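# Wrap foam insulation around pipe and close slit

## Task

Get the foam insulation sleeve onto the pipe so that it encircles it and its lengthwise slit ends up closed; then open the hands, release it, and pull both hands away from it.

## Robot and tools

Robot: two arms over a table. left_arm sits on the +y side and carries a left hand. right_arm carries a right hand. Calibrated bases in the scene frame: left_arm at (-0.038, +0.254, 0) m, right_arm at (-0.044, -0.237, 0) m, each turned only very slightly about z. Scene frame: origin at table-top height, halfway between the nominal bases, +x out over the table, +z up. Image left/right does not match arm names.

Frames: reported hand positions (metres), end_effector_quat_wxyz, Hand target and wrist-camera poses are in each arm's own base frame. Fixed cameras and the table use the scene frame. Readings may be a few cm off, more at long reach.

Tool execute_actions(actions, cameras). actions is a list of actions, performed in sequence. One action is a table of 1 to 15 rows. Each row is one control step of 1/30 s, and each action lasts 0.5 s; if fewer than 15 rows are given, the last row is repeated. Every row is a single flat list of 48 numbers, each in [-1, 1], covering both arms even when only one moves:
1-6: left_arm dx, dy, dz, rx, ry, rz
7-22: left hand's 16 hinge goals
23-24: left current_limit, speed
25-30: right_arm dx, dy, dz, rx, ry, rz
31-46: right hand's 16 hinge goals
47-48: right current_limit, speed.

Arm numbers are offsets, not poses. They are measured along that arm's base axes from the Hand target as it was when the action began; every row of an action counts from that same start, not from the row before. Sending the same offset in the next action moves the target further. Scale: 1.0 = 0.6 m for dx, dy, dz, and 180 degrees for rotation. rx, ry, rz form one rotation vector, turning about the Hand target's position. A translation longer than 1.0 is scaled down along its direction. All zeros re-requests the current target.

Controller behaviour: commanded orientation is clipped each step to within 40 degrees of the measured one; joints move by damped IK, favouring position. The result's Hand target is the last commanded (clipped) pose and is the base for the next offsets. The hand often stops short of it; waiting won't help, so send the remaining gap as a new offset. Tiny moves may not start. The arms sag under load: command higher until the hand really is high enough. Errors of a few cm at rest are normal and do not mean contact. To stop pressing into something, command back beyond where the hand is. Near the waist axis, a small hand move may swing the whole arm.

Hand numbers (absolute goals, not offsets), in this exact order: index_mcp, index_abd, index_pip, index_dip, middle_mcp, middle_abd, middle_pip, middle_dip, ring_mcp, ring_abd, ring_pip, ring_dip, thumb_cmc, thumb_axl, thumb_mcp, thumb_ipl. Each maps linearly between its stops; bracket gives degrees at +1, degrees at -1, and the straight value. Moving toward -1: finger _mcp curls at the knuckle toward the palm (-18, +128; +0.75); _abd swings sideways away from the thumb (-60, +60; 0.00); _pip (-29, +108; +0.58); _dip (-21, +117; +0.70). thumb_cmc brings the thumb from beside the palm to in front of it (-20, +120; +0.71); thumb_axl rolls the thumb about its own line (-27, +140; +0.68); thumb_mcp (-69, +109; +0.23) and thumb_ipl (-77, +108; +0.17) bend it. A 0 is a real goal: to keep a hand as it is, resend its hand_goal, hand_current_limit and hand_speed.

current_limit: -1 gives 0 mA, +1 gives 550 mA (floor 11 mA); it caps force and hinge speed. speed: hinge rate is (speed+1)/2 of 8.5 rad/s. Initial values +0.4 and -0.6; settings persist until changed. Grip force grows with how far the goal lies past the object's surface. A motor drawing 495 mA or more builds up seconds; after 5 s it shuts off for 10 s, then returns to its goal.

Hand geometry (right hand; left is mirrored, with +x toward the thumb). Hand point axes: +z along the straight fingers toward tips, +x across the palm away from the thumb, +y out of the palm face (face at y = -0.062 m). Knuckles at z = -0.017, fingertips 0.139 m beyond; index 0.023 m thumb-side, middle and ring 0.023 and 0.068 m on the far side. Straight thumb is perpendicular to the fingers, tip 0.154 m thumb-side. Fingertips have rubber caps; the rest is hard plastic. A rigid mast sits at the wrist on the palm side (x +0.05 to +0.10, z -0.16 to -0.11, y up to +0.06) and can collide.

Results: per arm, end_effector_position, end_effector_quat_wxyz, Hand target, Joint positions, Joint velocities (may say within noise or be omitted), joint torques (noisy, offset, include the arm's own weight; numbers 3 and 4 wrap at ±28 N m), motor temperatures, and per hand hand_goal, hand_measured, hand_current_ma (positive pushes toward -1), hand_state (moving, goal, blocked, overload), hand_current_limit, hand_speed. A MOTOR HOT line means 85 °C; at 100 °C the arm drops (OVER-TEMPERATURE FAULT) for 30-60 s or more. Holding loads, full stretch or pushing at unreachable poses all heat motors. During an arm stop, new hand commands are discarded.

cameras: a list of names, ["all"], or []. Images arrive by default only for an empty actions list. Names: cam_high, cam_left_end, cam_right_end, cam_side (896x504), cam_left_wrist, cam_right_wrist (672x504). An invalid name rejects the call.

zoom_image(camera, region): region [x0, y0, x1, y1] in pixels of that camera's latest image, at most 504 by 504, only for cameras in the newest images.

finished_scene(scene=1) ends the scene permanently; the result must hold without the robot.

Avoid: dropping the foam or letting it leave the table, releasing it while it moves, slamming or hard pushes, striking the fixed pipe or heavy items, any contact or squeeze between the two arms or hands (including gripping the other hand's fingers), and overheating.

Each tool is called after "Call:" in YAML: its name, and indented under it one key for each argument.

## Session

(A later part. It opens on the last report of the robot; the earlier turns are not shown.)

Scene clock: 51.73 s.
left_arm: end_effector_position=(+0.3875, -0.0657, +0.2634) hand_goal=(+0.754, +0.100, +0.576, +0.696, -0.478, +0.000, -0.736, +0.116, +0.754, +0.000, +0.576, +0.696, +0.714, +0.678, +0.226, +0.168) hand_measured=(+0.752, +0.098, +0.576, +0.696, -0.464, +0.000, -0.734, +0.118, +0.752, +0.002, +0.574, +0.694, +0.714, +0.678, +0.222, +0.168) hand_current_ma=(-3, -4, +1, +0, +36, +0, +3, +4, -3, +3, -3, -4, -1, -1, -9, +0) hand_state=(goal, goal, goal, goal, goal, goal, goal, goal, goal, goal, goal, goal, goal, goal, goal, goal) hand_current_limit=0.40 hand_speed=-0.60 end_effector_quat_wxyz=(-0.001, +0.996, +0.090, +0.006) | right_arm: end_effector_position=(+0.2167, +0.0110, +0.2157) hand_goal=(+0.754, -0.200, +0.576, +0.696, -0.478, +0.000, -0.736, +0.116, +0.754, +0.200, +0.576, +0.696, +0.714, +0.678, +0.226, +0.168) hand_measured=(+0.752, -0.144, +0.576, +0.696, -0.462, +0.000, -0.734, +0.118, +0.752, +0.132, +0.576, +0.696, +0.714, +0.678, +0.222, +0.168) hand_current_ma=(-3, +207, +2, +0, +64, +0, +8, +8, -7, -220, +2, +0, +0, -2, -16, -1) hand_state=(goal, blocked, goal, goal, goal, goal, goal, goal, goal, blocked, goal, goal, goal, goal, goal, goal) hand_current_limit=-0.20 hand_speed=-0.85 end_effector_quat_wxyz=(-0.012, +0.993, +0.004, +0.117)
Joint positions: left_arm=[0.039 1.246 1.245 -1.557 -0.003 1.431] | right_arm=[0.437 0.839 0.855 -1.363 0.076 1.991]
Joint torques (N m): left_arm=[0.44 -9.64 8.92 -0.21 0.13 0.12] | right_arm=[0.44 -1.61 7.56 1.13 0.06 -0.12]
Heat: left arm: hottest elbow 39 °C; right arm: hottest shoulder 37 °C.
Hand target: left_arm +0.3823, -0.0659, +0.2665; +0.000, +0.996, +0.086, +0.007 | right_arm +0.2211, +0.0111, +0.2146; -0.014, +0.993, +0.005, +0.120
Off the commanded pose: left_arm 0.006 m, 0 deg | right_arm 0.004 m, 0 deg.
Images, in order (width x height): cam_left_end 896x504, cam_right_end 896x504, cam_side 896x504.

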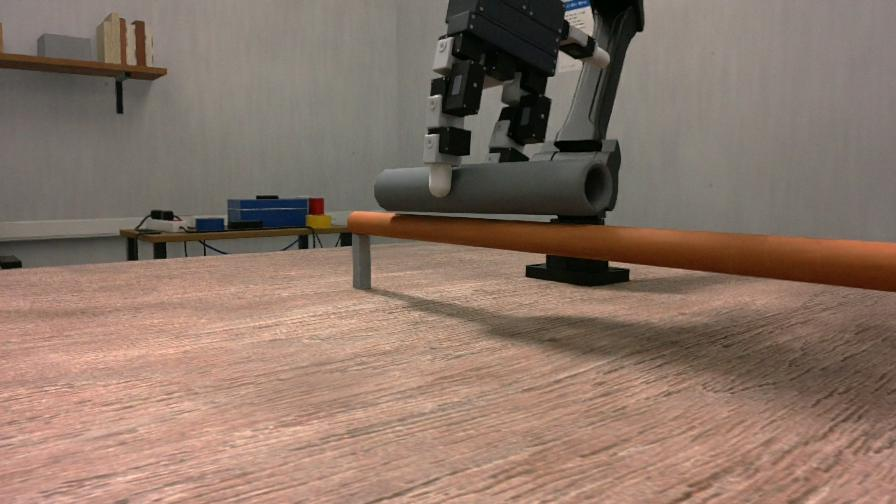

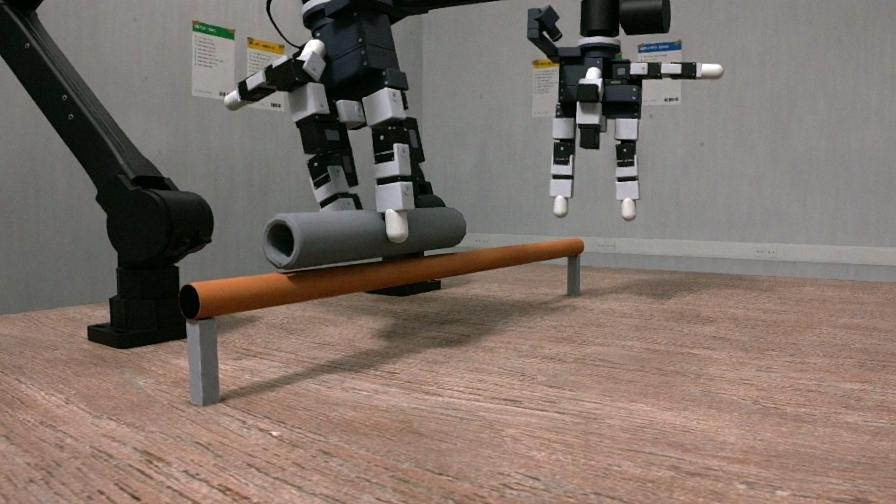

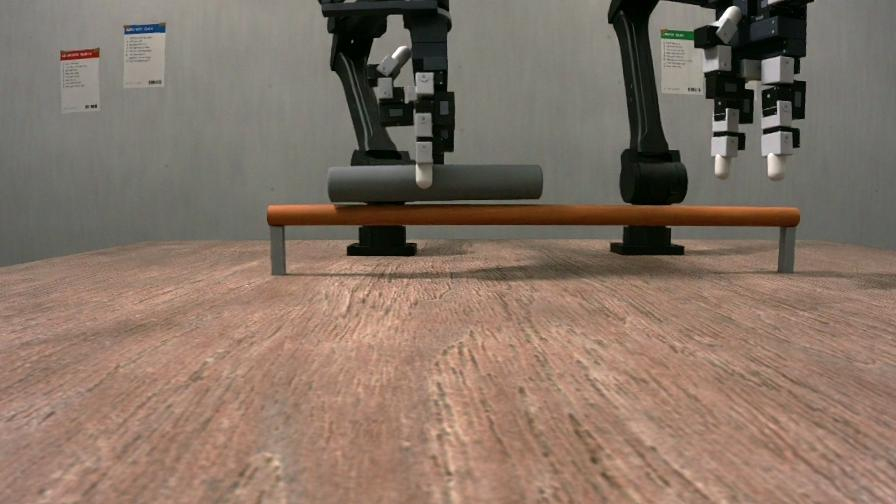

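Call:
execute_actions:
  actions:
    - [[0,0,0,0,0,0,0.754,0.1,0.576,0.696,-0.479,0,-0.737,0.116,0.754,0,0.576,0.696,0.714,0.678,0.226,0.168,0.4,-0.6,0,0,-0.012,-0.0045,0,0,0.754,-0.2,0.576,0.696,-0.479,0,-0.737,0.116,0.754,0.2,0.576,0.696,0.714,0.678,0.226,0.168,-0.2,-0.85]]
    - [[0,0,0,0,0,0,0.754,0.1,0.576,0.696,-0.479,0,-0.737,0.116,0.754,0,0.576,0.696,0.714,0.678,0.226,0.168,0.4,-0.6,0,0,-0.015,0,0,0,0.754,-0.2,0.576,0.696,-0.479,0,-0.737,0.116,0.754,0.2,0.576,0.696,0.714,0.678,0.226,0.168,-0.2,-0.85]]
  cameras: ["cam_left_end", "cam_right_end", "cam_side"]

Call:
zoom_image:
  camera: "cam_right_end"
  region: [230, 180, 380, 320]

Call:
zoom_image:
  camera: "cam_left_end"
  region: [500, 130, 650, 280]

Call:
zoom_image:
  camera: "cam_side"
  region: [300, 100, 620, 260]

Scene clock: 53.53 s.
left_arm: end_effector_position=(+0.3875, -0.0657, +0.2634) hand_goal=(+0.754, +0.100, +0.576, +0.696, -0.478, +0.000, -0.736, +0.116, +0.754, +0.000, +0.576, +0.696, +0.714, +0.678, +0.226, +0.168) hand_measured=(+0.752, +0.098, +0.576, +0.696, -0.464, +0.000, -0.734, +0.118, +0.752, +0.002, +0.574, +0.694, +0.714, +0.678, +0.222, +0.168) hand_current_ma=(-3, -4, +1, +0, +36, +0, +3, +4, -3, +3, -3, -4, -1, -1, -9, +0) hand_state=(goal, goal, goal, goal, goal, goal, goal, goal, goal, goal, goal, goal, goal, goal, goal, goal) hand_current_limit=0.40 hand_speed=-0.60 end_effector_quat_wxyz=(-0.001, +0.996, +0.090, +0.006) | right_arm: end_effector_position=(+0.2198, +0.0102, +0.2049) hand_goal=(+0.754, -0.200, +0.576, +0.696, -0.478, +0.000, -0.736, +0.116, +0.754, +0.200, +0.576, +0.696, +0.714, +0.678, +0.226, +0.168) hand_measured=(+0.752, -0.150, +0.576, +0.696, -0.462, +0.000, -0.734, +0.118, +0.752, +0.132, +0.576, +0.696, +0.714, +0.678, +0.222, +0.168) hand_current_ma=(-3, +180, +2, +0, +64, +0, +8, +8, -8, -220, -1, +0, +0, -2, -16, -1) hand_state=(goal, blocked, goal, goal, goal, goal, goal, goal, goal, blocked, goal, goal, goal, goal, goal, goal) hand_current_limit=-0.20 hand_speed=-0.85 end_effector_quat_wxyz=(-0.009, +0.992, +0.003, +0.124)
Joint positions: left_arm=[0.039 1.246 1.245 -1.557 -0.003 1.431] | right_arm=[0.437 0.839 0.824 -1.321 0.088 1.991]
Joint torques (N m): left_arm=[0.21 -9.52 8.99 -0.16 0.14 0.12] | right_arm=[1.32 -1.38 6.69 1.17 0.15 -0.09]
Heat: left arm: hottest elbow 39 °C; right arm: hottest shoulder 37 °C.
Hand target: left_arm +0.3823, -0.0659, +0.2665; +0.000, +0.996, +0.086, +0.007 | right_arm +0.2211, +0.0111, +0.1984; -0.007, +0.993, +0.006, +0.120
Off the commanded pose: left_arm 0.006 m, 0 deg | right_arm 0.007 m, 1 deg.
Images, in order (width x height): cam_left_end 896x504, cam_right_end 896x504, cam_side 896x504.

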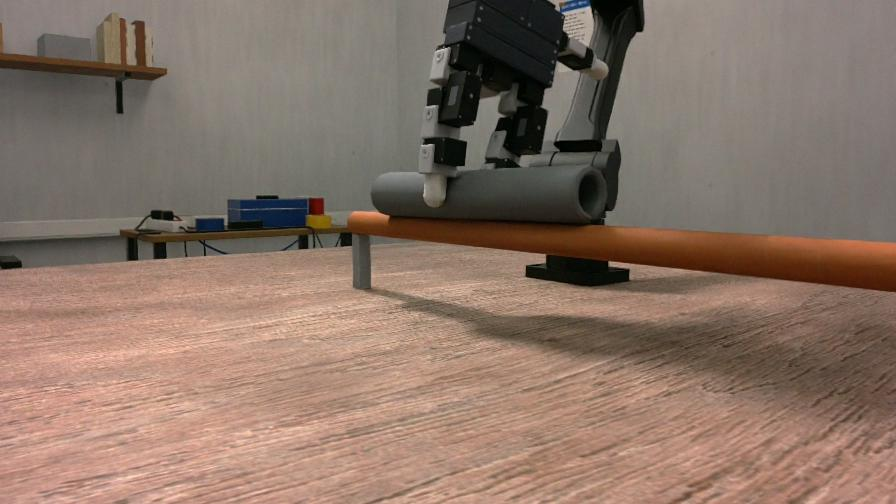

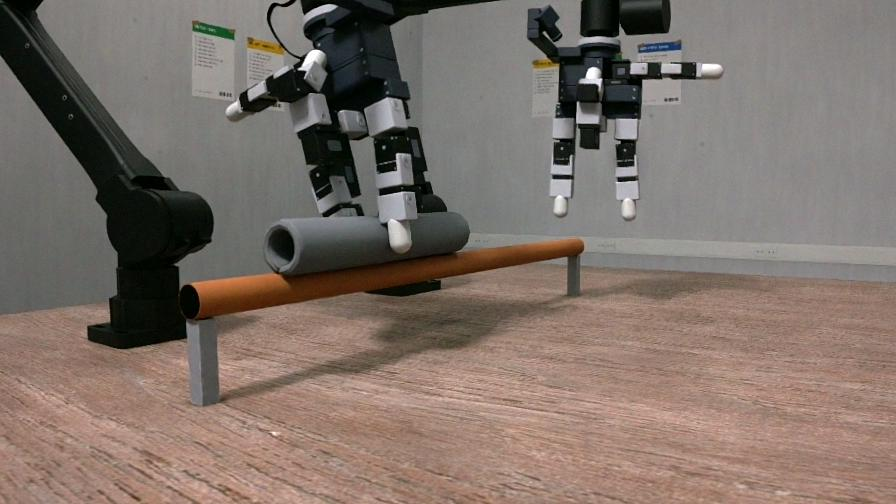

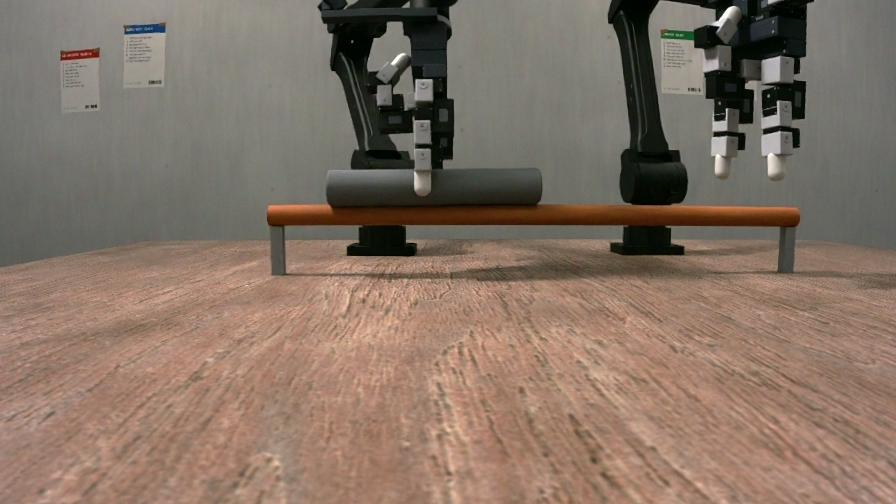

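Scaled by 3.360 from the camera's 896x504 image, which has a finer 1280x720 frame.

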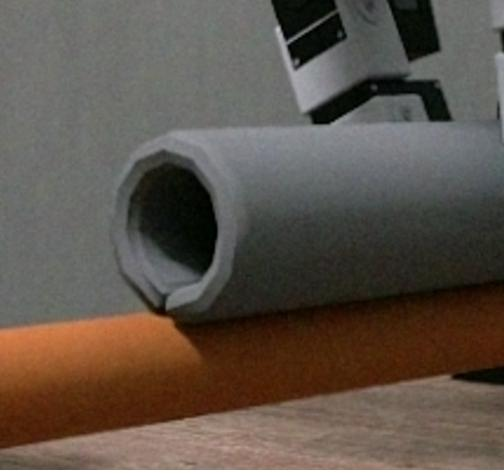

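Scaled by 3.360 from the camera's 896x504 image, which has a finer 1280x720 frame.

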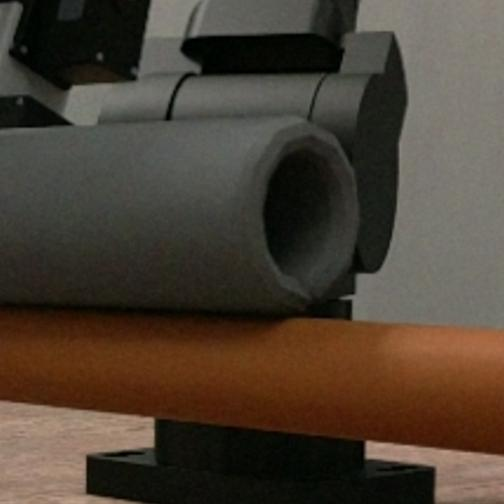

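Scaled by 1.575 from the camera's 896x504 image, which has a finer 1280x720 frame.

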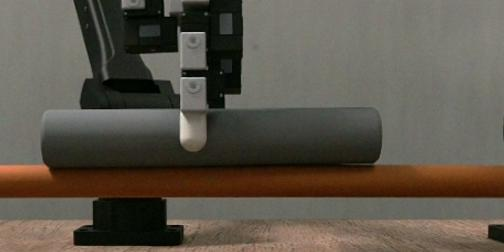

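Call:
execute_actions:
  actions:
    - [[0,0,0,0,0,0,0.754,0.1,0.576,0.696,-0.479,0,-0.737,0.116,0.754,0,0.576,0.696,0.714,0.678,0.226,0.168,0.4,-0.6,-0.009,0,0.008,0,0,0.006,0.754,-0.2,0.576,0.696,-0.479,0,-0.737,0.116,0.754,0.2,0.576,0.696,0.714,0.678,0.226,0.168,-0.2,-0.85]]
    - [[0,0,0,0,0,0,0.754,0.1,0.576,0.696,-0.479,0,-0.737,0.116,0.754,0,0.576,0.696,0.714,0.678,0.226,0.168,0.4,-0.6,0,0,-0.022,0,0,0,0.754,-0.2,0.576,0.696,-0.479,0,-0.737,0.116,0.754,0.2,0.576,0.696,0.714,0.678,0.226,0.168,-0.2,-0.85]]
  cameras: ["cam_left_end", "cam_right_end", "cam_side"]

Call:
zoom_image:
  camera: "cam_right_end"
  region: [230, 180, 380, 320]

Call:
zoom_image:
  camera: "cam_left_end"
  region: [500, 130, 650, 280]

Call:
zoom_image:
  camera: "cam_side"
  region: [300, 100, 620, 260]

Scene clock: 55.30 s.
left_arm: end_effector_position=(+0.3875, -0.0657, +0.2634) hand_goal=(+0.754, +0.100, +0.576, +0.696, -0.478, +0.000, -0.736, +0.116, +0.754, +0.000, +0.576, +0.696, +0.714, +0.678, +0.226, +0.168) hand_measured=(+0.752, +0.098, +0.576, +0.696, -0.464, +0.000, -0.734, +0.118, +0.752, +0.002, +0.574, +0.694, +0.714, +0.678, +0.222, +0.168) hand_current_ma=(-3, -4, +1, +0, +36, +0, +3, +4, -3, +3, -3, -4, -1, -1, -9, +0) hand_state=(goal, goal, goal, goal, goal, goal, goal, goal, goal, goal, goal, goal, goal, goal, goal, goal) hand_current_limit=0.40 hand_speed=-0.60 end_effector_quat_wxyz=(-0.001, +0.996, +0.090, +0.006) | right_arm: end_effector_position=(+0.2190, +0.0104, +0.2010) hand_goal=(+0.754, -0.200, +0.576, +0.696, -0.478, +0.000, -0.736, +0.116, +0.754, +0.200, +0.576, +0.696, +0.714, +0.678, +0.226, +0.168) hand_measured=(+0.752, -0.150, +0.576, +0.696, -0.462, +0.000, -0.734, +0.118, +0.750, +0.130, +0.574, +0.696, +0.714, +0.678, +0.222, +0.168) hand_current_ma=(-8, +180, +2, +0, +64, +0, +8, +8, -15, -220, -4, +0, +0, -2, -16, -1) hand_state=(goal, blocked, goal, goal, goal, goal, goal, goal, goal, blocked, goal, goal, goal, goal, goal, goal) hand_current_limit=-0.20 hand_speed=-0.85 end_effector_quat_wxyz=(-0.012, +0.991, +0.006, +0.133)
Joint positions: left_arm=[0.039 1.246 1.245 -1.557 -0.003 1.431] | right_arm=[0.441 0.822 0.806 -1.302 0.089 1.988]
Joint torques (N m): left_arm=[0.38 -9.52 8.91 -0.2 0.13 0.13] | right_arm=[1.96 -1.14 5.74 0.91 0.08 -0.12]
Heat: left arm: hottest elbow 39 °C; right arm: hottest shoulder 37 °C.
Hand target: left_arm +0.3823, -0.0659, +0.2665; +0.000, +0.996, +0.086, +0.007 | right_arm +0.2157, +0.0111, +0.1900; -0.008, +0.993, +0.015, +0.120
Off the commanded pose: left_arm 0.006 m, 0 deg | right_arm 0.012 m, 2 deg.
Images, in order (width x height): cam_left_end 896x504, cam_right_end 896x504, cam_side 896x504.

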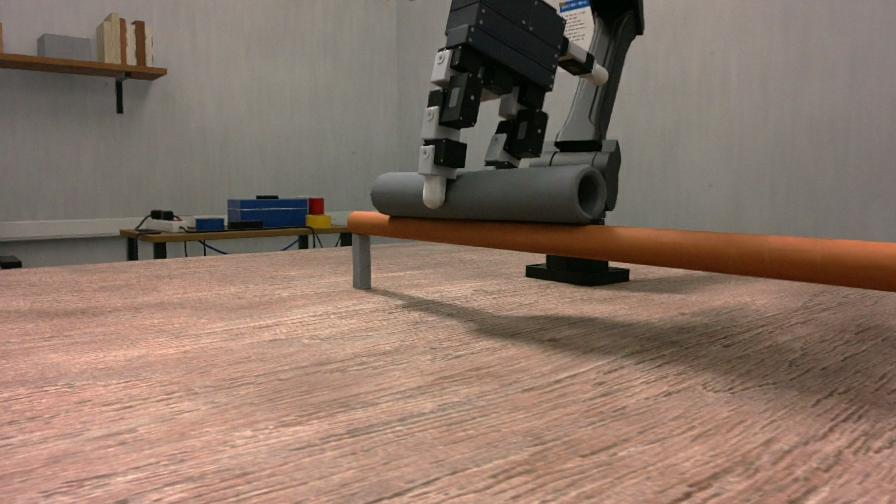

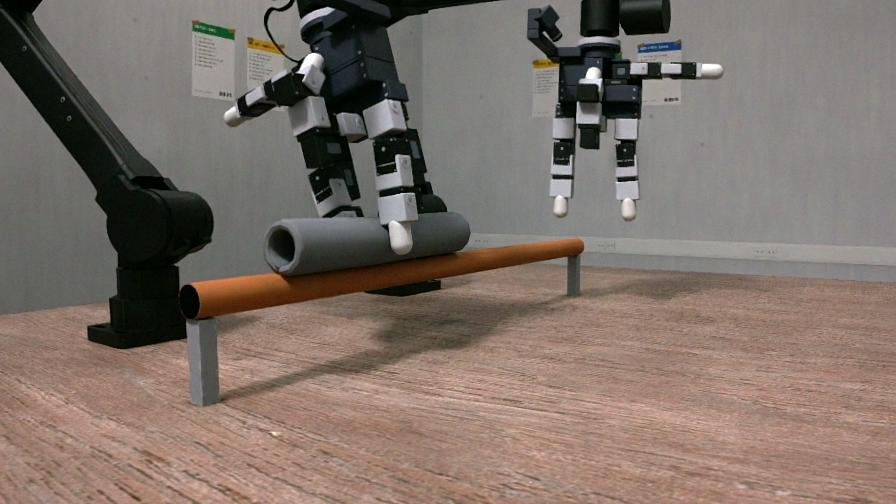

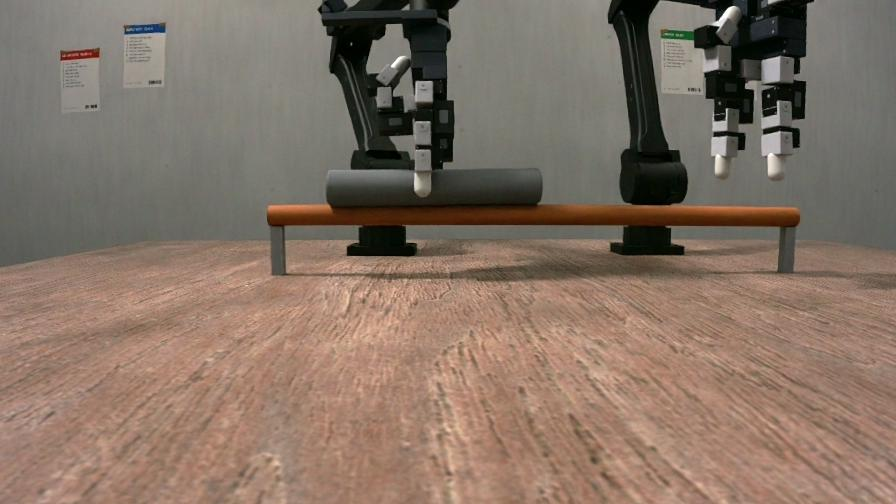

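Scaled by 3.360 from the camera's 896x504 image, which has a finer 1280x720 frame.

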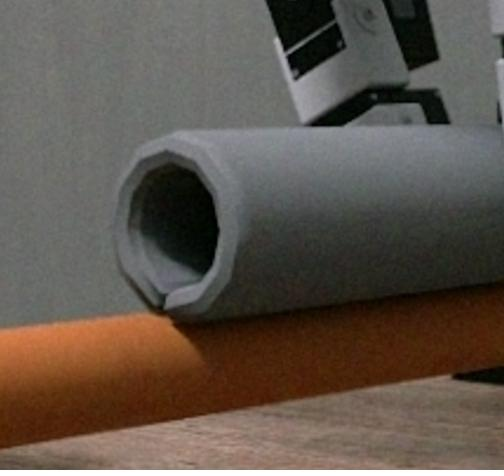

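Scaled by 3.360 from the camera's 896x504 image, which has a finer 1280x720 frame.

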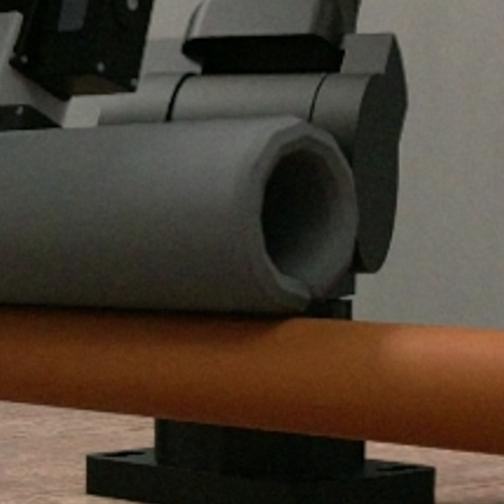

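Scaled by 1.575 from the camera's 896x504 image, which has a finer 1280x720 frame.

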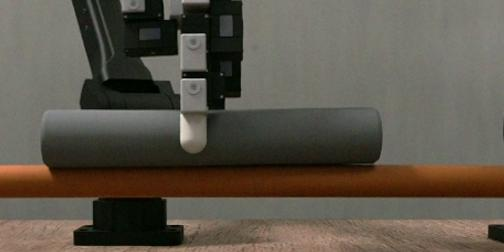

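Call:
execute_actions:
  actions:
    - [[0,0,0,0,0,0,0.754,0.1,0.576,0.696,-0.479,0,-0.737,0.116,0.754,0,0.576,0.696,0.714,0.678,0.226,0.168,0.4,-0.6,0,0,0,0,0,0,0.754,-0.2,0.576,0.696,0.753,0,-0.766,-0.174,0.754,0.2,0.576,0.696,0.714,0.678,0.226,0.168,-0.2,-0.6]]
    - [[0,0,0,0,0,0,0.754,0.1,0.576,0.696,-0.479,0,-0.737,0.116,0.754,0,0.576,0.696,0.714,0.678,0.226,0.168,0.4,-0.6,0,0,0,0,0,0,0.754,-0.2,0.576,0.696,0.753,0,-0.766,-0.174,0.754,0.2,0.576,0.696,0.714,0.678,0.226,0.168,-0.2,-0.6]]
    - [[0,0,0,0,0,0,0.754,0.1,0.576,0.696,-0.479,0,-0.737,0.116,0.754,0,0.576,0.696,0.714,0.678,0.226,0.168,0.4,-0.6,0,0,-0.013,0,0,0,0.754,-0.2,0.576,0.696,0.753,0,-0.766,-0.174,0.754,0.2,0.576,0.696,0.714,0.678,0.226,0.168,-0.2,-0.6]]
  cameras: ["cam_left_end", "cam_right_end", "cam_side"]

Call:
zoom_image:
  camera: "cam_right_end"
  region: [230, 100, 480, 320]

Call:
zoom_image:
  camera: "cam_side"
  region: [300, 60, 620, 260]

Scene clock: 58.77 s.
left_arm: end_effector_position=(+0.3875, -0.0657, +0.2634) hand_goal=(+0.754, +0.100, +0.576, +0.696, -0.478, +0.000, -0.736, +0.116, +0.754, +0.000, +0.576, +0.696, +0.714, +0.678, +0.226, +0.168) hand_measured=(+0.752, +0.098, +0.576, +0.696, -0.464, +0.000, -0.734, +0.118, +0.752, +0.002, +0.574, +0.694, +0.714, +0.678, +0.222, +0.168) hand_current_ma=(-3, -4, +1, +0, +36, +0, +3, +4, -3, +3, -3, -4, -1, -1, -9, +0) hand_state=(goal, goal, goal, goal, goal, goal, goal, goal, goal, goal, goal, goal, goal, goal, goal, goal) hand_current_limit=0.40 hand_speed=-0.60 end_effector_quat_wxyz=(-0.001, +0.996, +0.090, +0.006) | right_arm: end_effector_position=(+0.2193, +0.0104, +0.1965) hand_goal=(+0.754, -0.200, +0.576, +0.696, +0.754, +0.000, -0.766, -0.174, +0.754, +0.200, +0.576, +0.696, +0.714, +0.678, +0.226, +0.168) hand_measured=(+0.752, -0.150, +0.576, +0.696, +0.752, +0.000, -0.762, -0.172, +0.750, +0.102, +0.574, +0.696, +0.714, +0.678, +0.222, +0.168) hand_current_ma=(-9, +180, +2, +0, -4, +0, +11, +8, -17, -220, -6, +0, +0, -2, -16, -1) hand_state=(goal, blocked, goal, goal, goal, goal, goal, goal, goal, blocked, goal, goal, goal, goal, goal, goal) hand_current_limit=-0.20 hand_speed=-0.60 end_effector_quat_wxyz=(-0.013, +0.991, +0.006, +0.137)
Joint positions: left_arm=[0.039 1.246 1.245 -1.557 -0.003 1.431] | right_arm=[0.442 0.817 0.791 -1.284 0.091 1.988]
Joint torques (N m): left_arm=[0.26 -9.82 8.91 -0.17 0.14 0.11] | right_arm=[1.9 -0.79 5.34 1.07 0.01 -0.12]
Heat: left arm: hottest elbow 39 °C; right arm: hottest shoulder 37 °C.
Hand target: left_arm +0.3823, -0.0659, +0.2665; +0.000, +0.996, +0.086, +0.007 | right_arm +0.2157, +0.0111, +0.1822; -0.008, +0.993, +0.015, +0.120
Off the commanded pose: left_arm 0.006 m, 0 deg | right_arm 0.015 m, 2 deg.
Images, in order (width x height): cam_left_end 896x504, cam_right_end 896x504, cam_side 896x504.

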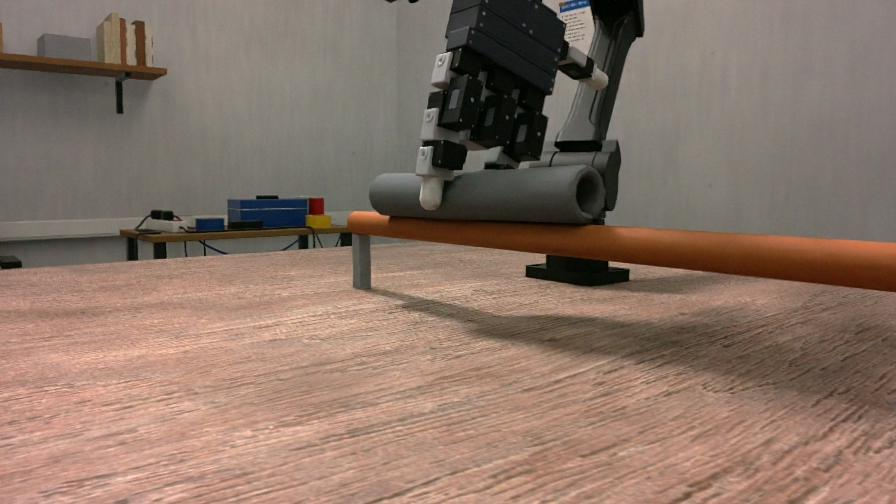

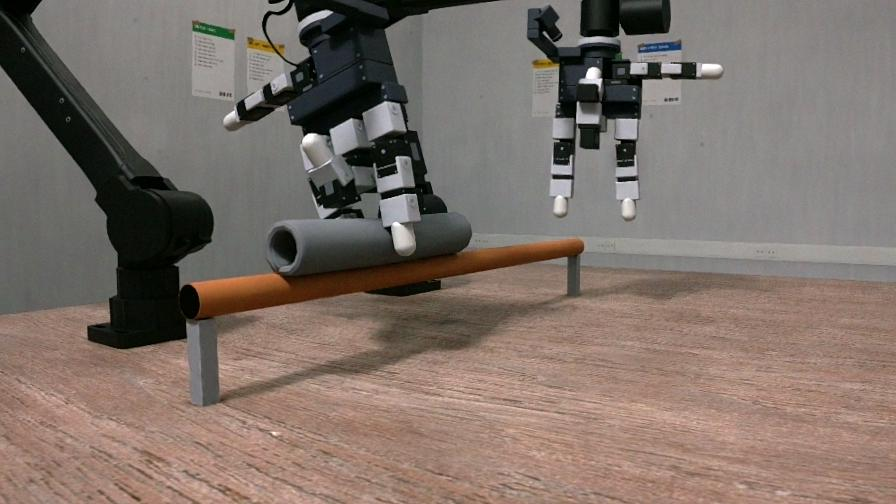

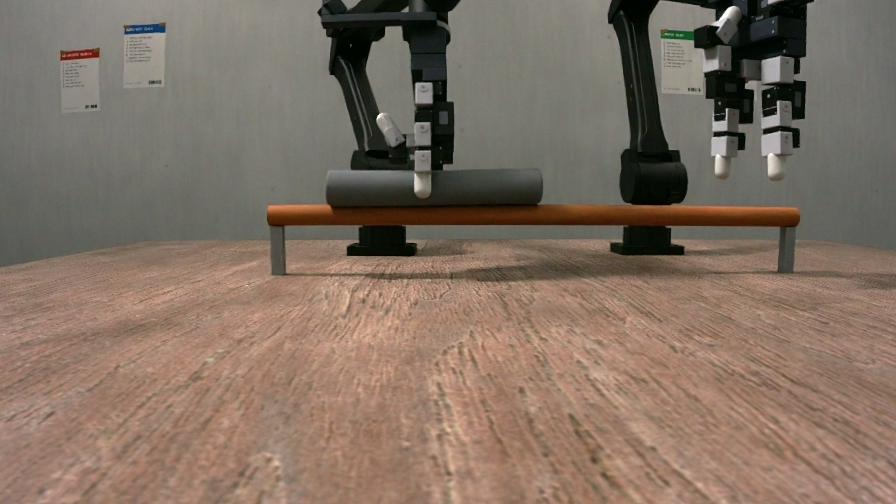

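Scaled by 2.016 from the camera's 896x504 image, which has a finer 1280x720 frame.

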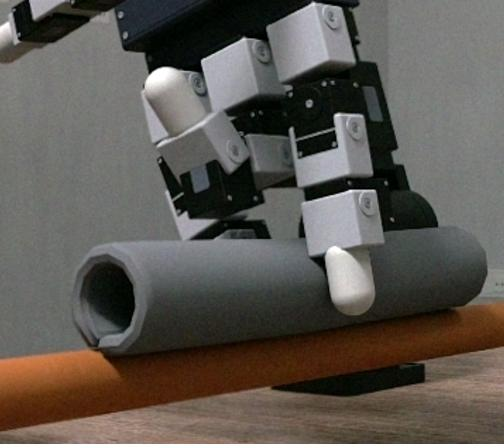

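Scaled by 1.575 from the camera's 896x504 image, which has a finer 1280x720 frame.

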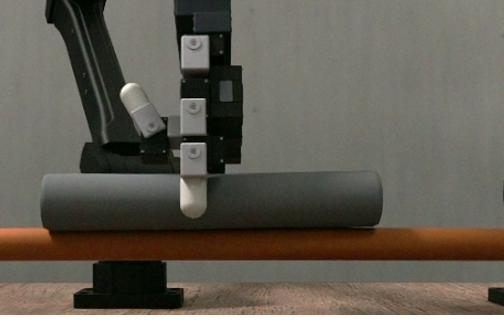

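Call:
execute_actions:
  actions:
    - [[0,0,0,0,0,0,0.754,0.1,0.576,0.696,-0.479,0,-0.737,0.116,0.754,0,0.576,0.696,0.714,0.678,0.226,0.168,0.4,-0.6,0,0,0,0,0,0,0.754,-0.165,0.576,0.696,0.753,0,-0.766,-0.174,0.754,0.125,0.576,0.696,0.714,0.678,0.226,0.168,-0.2,-0.6]]
    - [[0,0,0,0,0,0,0.754,0.1,0.576,0.696,-0.479,0,-0.737,0.116,0.754,0,0.576,0.696,0.714,0.678,0.226,0.168,0.4,-0.6,0,0,-0.01,0,0,0,0.754,-0.165,0.576,0.696,0.753,0,-0.766,-0.174,0.754,0.125,0.576,0.696,0.714,0.678,0.226,0.168,-0.2,-0.6]]
  cameras: ["cam_left_end", "cam_right_end", "cam_side"]

Call:
zoom_image:
  camera: "cam_right_end"
  region: [230, 100, 480, 320]

Call:
zoom_image:
  camera: "cam_side"
  region: [300, 60, 620, 260]

Scene clock: 60.30 s.
left_arm: end_effector_position=(+0.3875, -0.0657, +0.2634) hand_goal=(+0.754, +0.100, +0.576, +0.696, -0.478, +0.000, -0.736, +0.116, +0.754, +0.000, +0.576, +0.696, +0.714, +0.678, +0.226, +0.168) hand_measured=(+0.752, +0.098, +0.576, +0.696, -0.464, +0.000, -0.734, +0.118, +0.752, +0.002, +0.574, +0.694, +0.714, +0.678, +0.222, +0.168) hand_current_ma=(-3, -4, +1, +0, +36, +0, +3, +4, -3, +3, -3, -4, -1, -1, -9, +0) hand_state=(goal, goal, goal, goal, goal, goal, goal, goal, goal, goal, goal, goal, goal, goal, goal, goal) hand_current_limit=0.40 hand_speed=-0.60 end_effector_quat_wxyz=(-0.001, +0.996, +0.090, +0.006) | right_arm: end_effector_position=(+0.2191, +0.0105, +0.1935) hand_goal=(+0.754, -0.164, +0.576, +0.696, +0.754, +0.000, -0.766, -0.174, +0.754, +0.126, +0.576, +0.696, +0.714, +0.678, +0.226, +0.168) hand_measured=(+0.750, -0.128, +0.576, +0.696, +0.752, +0.000, -0.762, -0.172, +0.748, +0.080, +0.574, +0.696, +0.714, +0.678, +0.222, +0.168) hand_current_ma=(-10, +125, -1, +0, -4, +0, +11, +8, -20, -163, -7, +0, +0, -2, -16, -1) hand_state=(goal, blocked, goal, goal, goal, goal, goal, goal, goal, blocked, goal, goal, goal, goal, goal, goal) hand_current_limit=-0.20 hand_speed=-0.60 end_effector_quat_wxyz=(-0.014, +0.990, +0.007, +0.139)
Joint positions: left_arm=[0.039 1.246 1.245 -1.557 -0.003 1.431] | right_arm=[0.443 0.813 0.781 -1.274 0.091 1.988]
Joint torques (N m): left_arm=[0.5 -9.52 8.9 -0.16 0.14 0.11] | right_arm=[1.73 -0.26 4.85 1.25 -0.02 -0.11]
Heat: left arm: hottest elbow 39 °C; right arm: hottest shoulder 37 °C.
Hand target: left_arm +0.3823, -0.0659, +0.2665; +0.000, +0.996, +0.086, +0.007 | right_arm +0.2156, +0.0111, +0.1761; -0.008, +0.993, +0.015, +0.120
Off the commanded pose: left_arm 0.006 m, 0 deg | right_arm 0.018 m, 2 deg.
Images, in order (width x height): cam_left_end 896x504, cam_right_end 896x504, cam_side 896x504.

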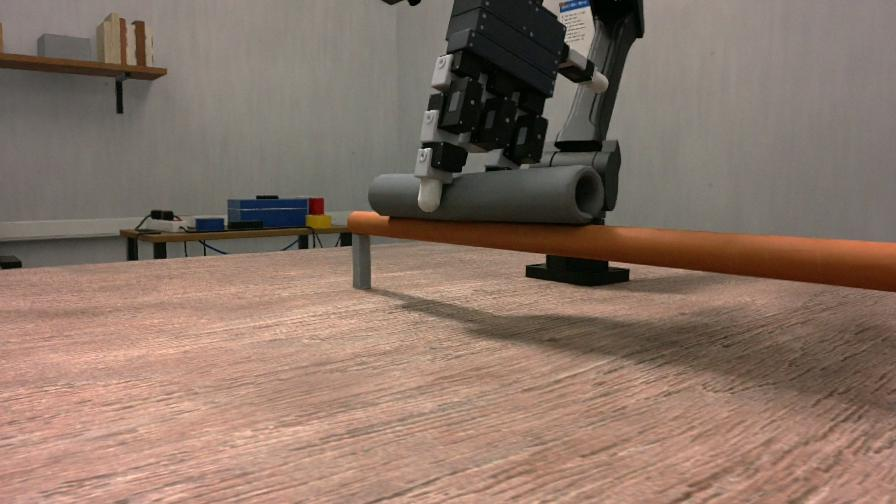

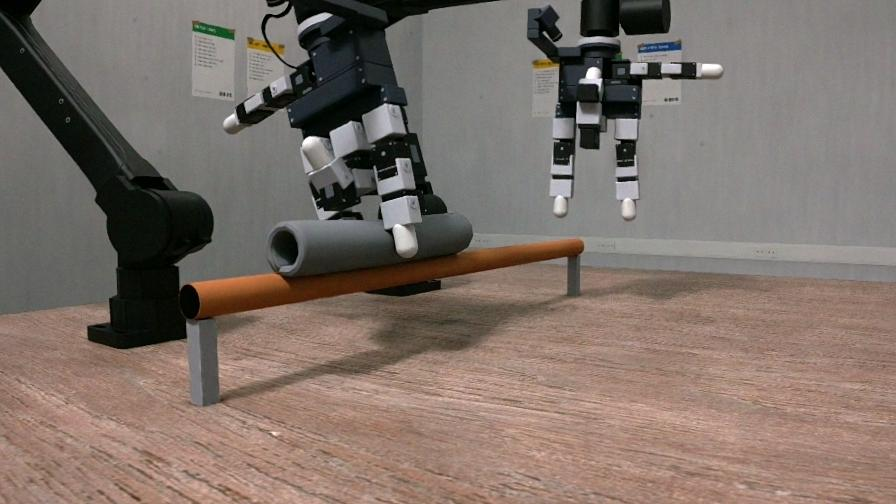

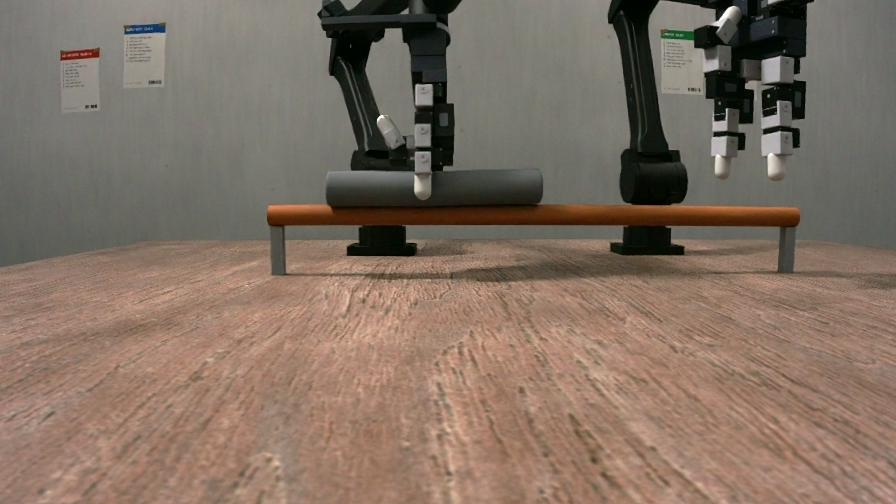

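Scaled by 2.016 from the camera's 896x504 image, which has a finer 1280x720 frame.

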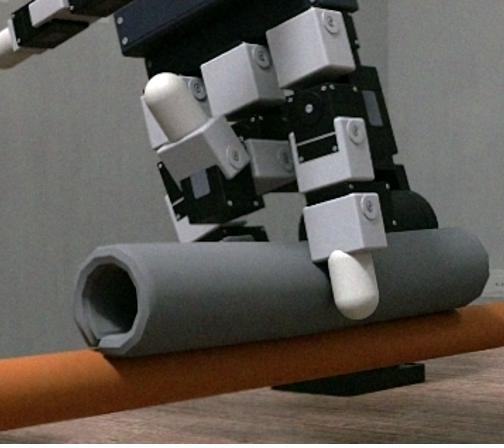

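Scaled by 1.575 from the camera's 896x504 image, which has a finer 1280x720 frame.

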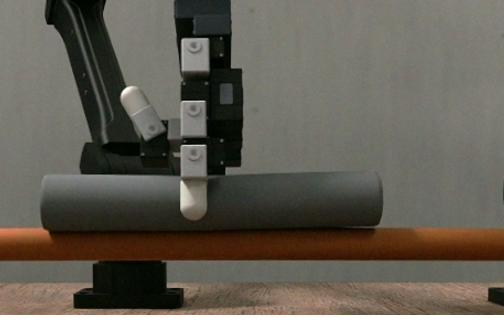

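Call:
execute_actions:
  actions:
    - [[0,0,0,0,0,0,0.754,0.1,0.576,0.696,-0.479,0,-0.737,0.116,0.754,0,0.576,0.696,0.714,0.678,0.226,0.168,0.4,-0.6,0,0,0.02,0,0,0,0.754,-0.2,0.576,0.696,0.753,0,-0.766,-0.174,0.754,0.2,0.576,0.696,0.714,0.678,0.226,0.168,-0.2,-0.6]]
    - [[0,0,0,0,0,0,0.754,0.1,0.576,0.696,-0.479,0,-0.737,0.116,0.754,0,0.576,0.696,0.714,0.678,0.226,0.168,0.4,-0.6,0,0,0.06,0,0,0,0.754,-0.2,0.576,0.696,0.753,0,-0.766,-0.174,0.754,0.2,0.576,0.696,0.714,0.678,0.226,0.168,-0.2,-0.6]]
    - [[0,0,0,0,0,0,0.754,0.1,0.576,0.696,-0.479,0,-0.737,0.116,0.754,0,0.576,0.696,0.714,0.678,0.226,0.168,0.4,-0.6,0.03,0,0.04,0,0,0,0.754,-0.2,0.576,0.696,0.753,0,-0.766,-0.174,0.754,0.2,0.576,0.696,0.714,0.678,0.226,0.168,-0.2,-0.6]]
    - [[0,0,0,0,0,0,0.754,0.1,0.576,0.696,-0.479,0,-0.737,0.116,0.754,0,0.576,0.696,0.714,0.678,0.226,0.168,0.4,-0.6,0.061,0,0,-0.002,0.0242,0,0.754,-0.2,0.576,0.696,0.753,0,-0.766,-0.174,0.754,0.2,0.576,0.696,0.714,0.678,0.226,0.168,-0.2,-0.6]]
    - [[0,0,0,0,0,0,0.754,0.1,0.576,0.696,-0.479,0,-0.737,0.116,0.754,0,0.576,0.696,0.714,0.678,0.226,0.168,0.4,-0.6,0.061,0,0,-0.002,0.0242,0,0.754,-0.2,0.576,0.696,0.753,0,-0.766,-0.174,0.754,0.2,0.576,0.696,0.714,0.678,0.226,0.168,-0.2,-0.6]]
    - [[0,0,0,0,0,0,0.754,0.1,0.576,0.696,-0.479,0,-0.737,0.116,0.754,0,0.576,0.696,0.714,0.678,0.226,0.168,0.4,-0.6,0.061,0,-0.03,-0.002,0.0242,0,0.754,-0.2,0.576,0.696,0.753,0,-0.766,-0.174,0.754,0.2,0.576,0.696,0.714,0.678,0.226,0.168,-0.2,-0.6]]
  cameras: ["cam_left_end", "cam_right_end", "cam_side"]

Call:
zoom_image:
  camera: "cam_right_end"
  region: [330, 130, 580, 350]

Scene clock: 64.83 s.
left_arm: end_effector_position=(+0.3875, -0.0657, +0.2634) hand_goal=(+0.754, +0.100, +0.576, +0.696, -0.478, +0.000, -0.736, +0.116, +0.754, +0.000, +0.576, +0.696, +0.714, +0.678, +0.226, +0.168) hand_measured=(+0.752, +0.098, +0.576, +0.696, -0.464, +0.000, -0.734, +0.118, +0.752, +0.002, +0.574, +0.694, +0.714, +0.678, +0.222, +0.168) hand_current_ma=(-3, -4, +1, +0, +36, +0, +3, +4, -3, +3, -3, -4, -1, -1, -9, +0) hand_state=(goal, goal, goal, goal, goal, goal, goal, goal, goal, goal, goal, goal, goal, goal, goal, goal) hand_current_limit=0.40 hand_speed=-0.60 end_effector_quat_wxyz=(-0.001, +0.996, +0.090, +0.006) | right_arm: end_effector_position=(+0.3310, +0.0098, +0.2142) hand_goal=(+0.754, -0.200, +0.576, +0.696, +0.754, +0.000, -0.766, -0.174, +0.754, +0.200, +0.576, +0.696, +0.714, +0.678, +0.226, +0.168) hand_measured=(+0.752, -0.174, +0.576, +0.696, +0.754, +0.000, -0.762, -0.172, +0.754, +0.108, +0.576, +0.696, +0.714, +0.678, +0.222, +0.168) hand_current_ma=(-7, +89, -1, +0, -2, +0, +11, +8, +0, -220, +0, +0, +0, -2, -17, -1) hand_state=(goal, blocked, goal, goal, goal, goal, goal, goal, goal, blocked, goal, goal, goal, goal, goal, goal) hand_current_limit=-0.20 hand_speed=-0.60 end_effector_quat_wxyz=(+0.006, +1.000, +0.014, -0.012)
Joint positions: left_arm=[0.039 1.246 1.245 -1.557 -0.003 1.431] | right_arm=[0.269 1.317 1.175 -1.454 0.006 1.813]
Joint torques (N m): left_arm=[0.38 -9.76 8.91 -0.16 0.14 0.11] | right_arm=[0.67 -8.82 10.88 -0.08 -0.01 -0.11]
Heat: left arm: hottest elbow 39 °C; right arm: hottest shoulder 37 °C.
Hand target: left_arm +0.3823, -0.0659, +0.2665; +0.000, +0.996, +0.086, +0.007 | right_arm +0.3434, +0.0111, +0.2301; +0.000, +1.000, +0.015, +0.006
Off the commanded pose: left_arm 0.006 m, 0 deg | right_arm 0.020 m, 2 deg.
Images, in order (width x height): cam_left_end 896x504, cam_right_end 896x504, cam_side 896x504.

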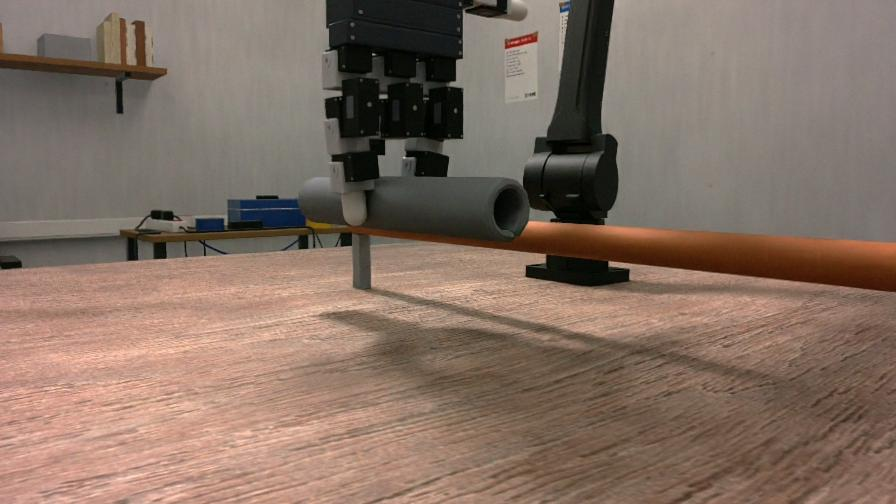

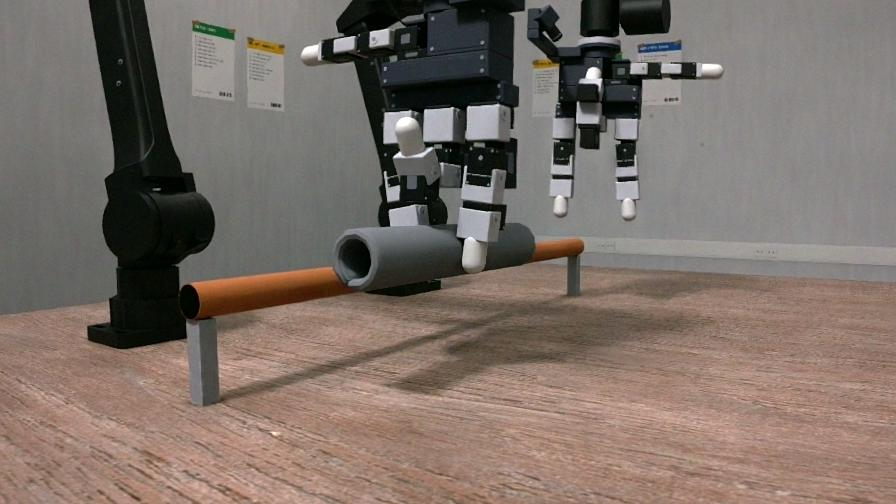

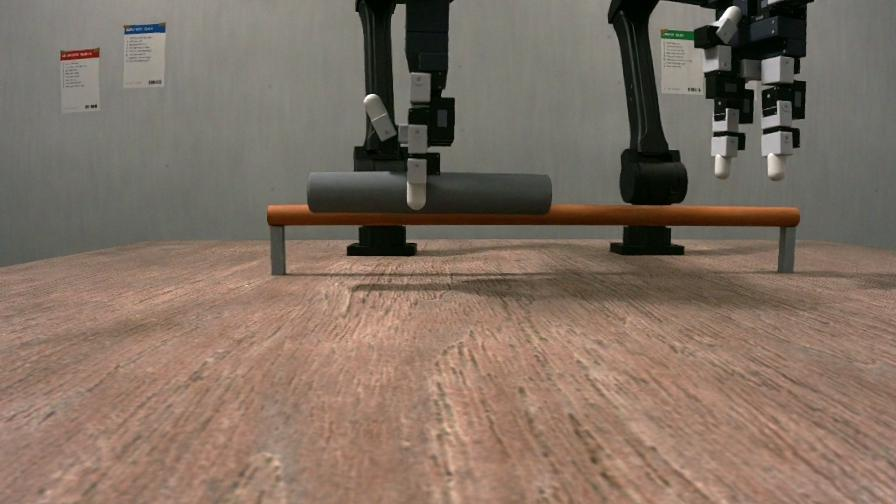

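Scaled by 2.016 from the camera's 896x504 image, which has a finer 1280x720 frame.

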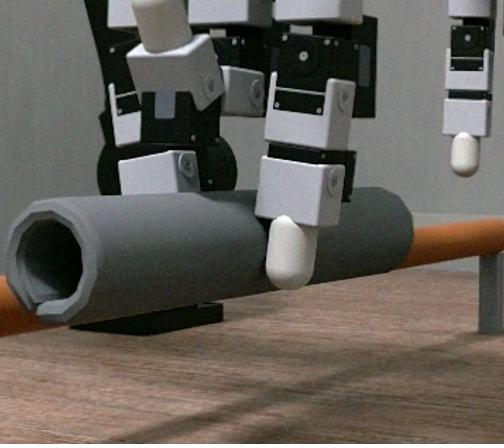

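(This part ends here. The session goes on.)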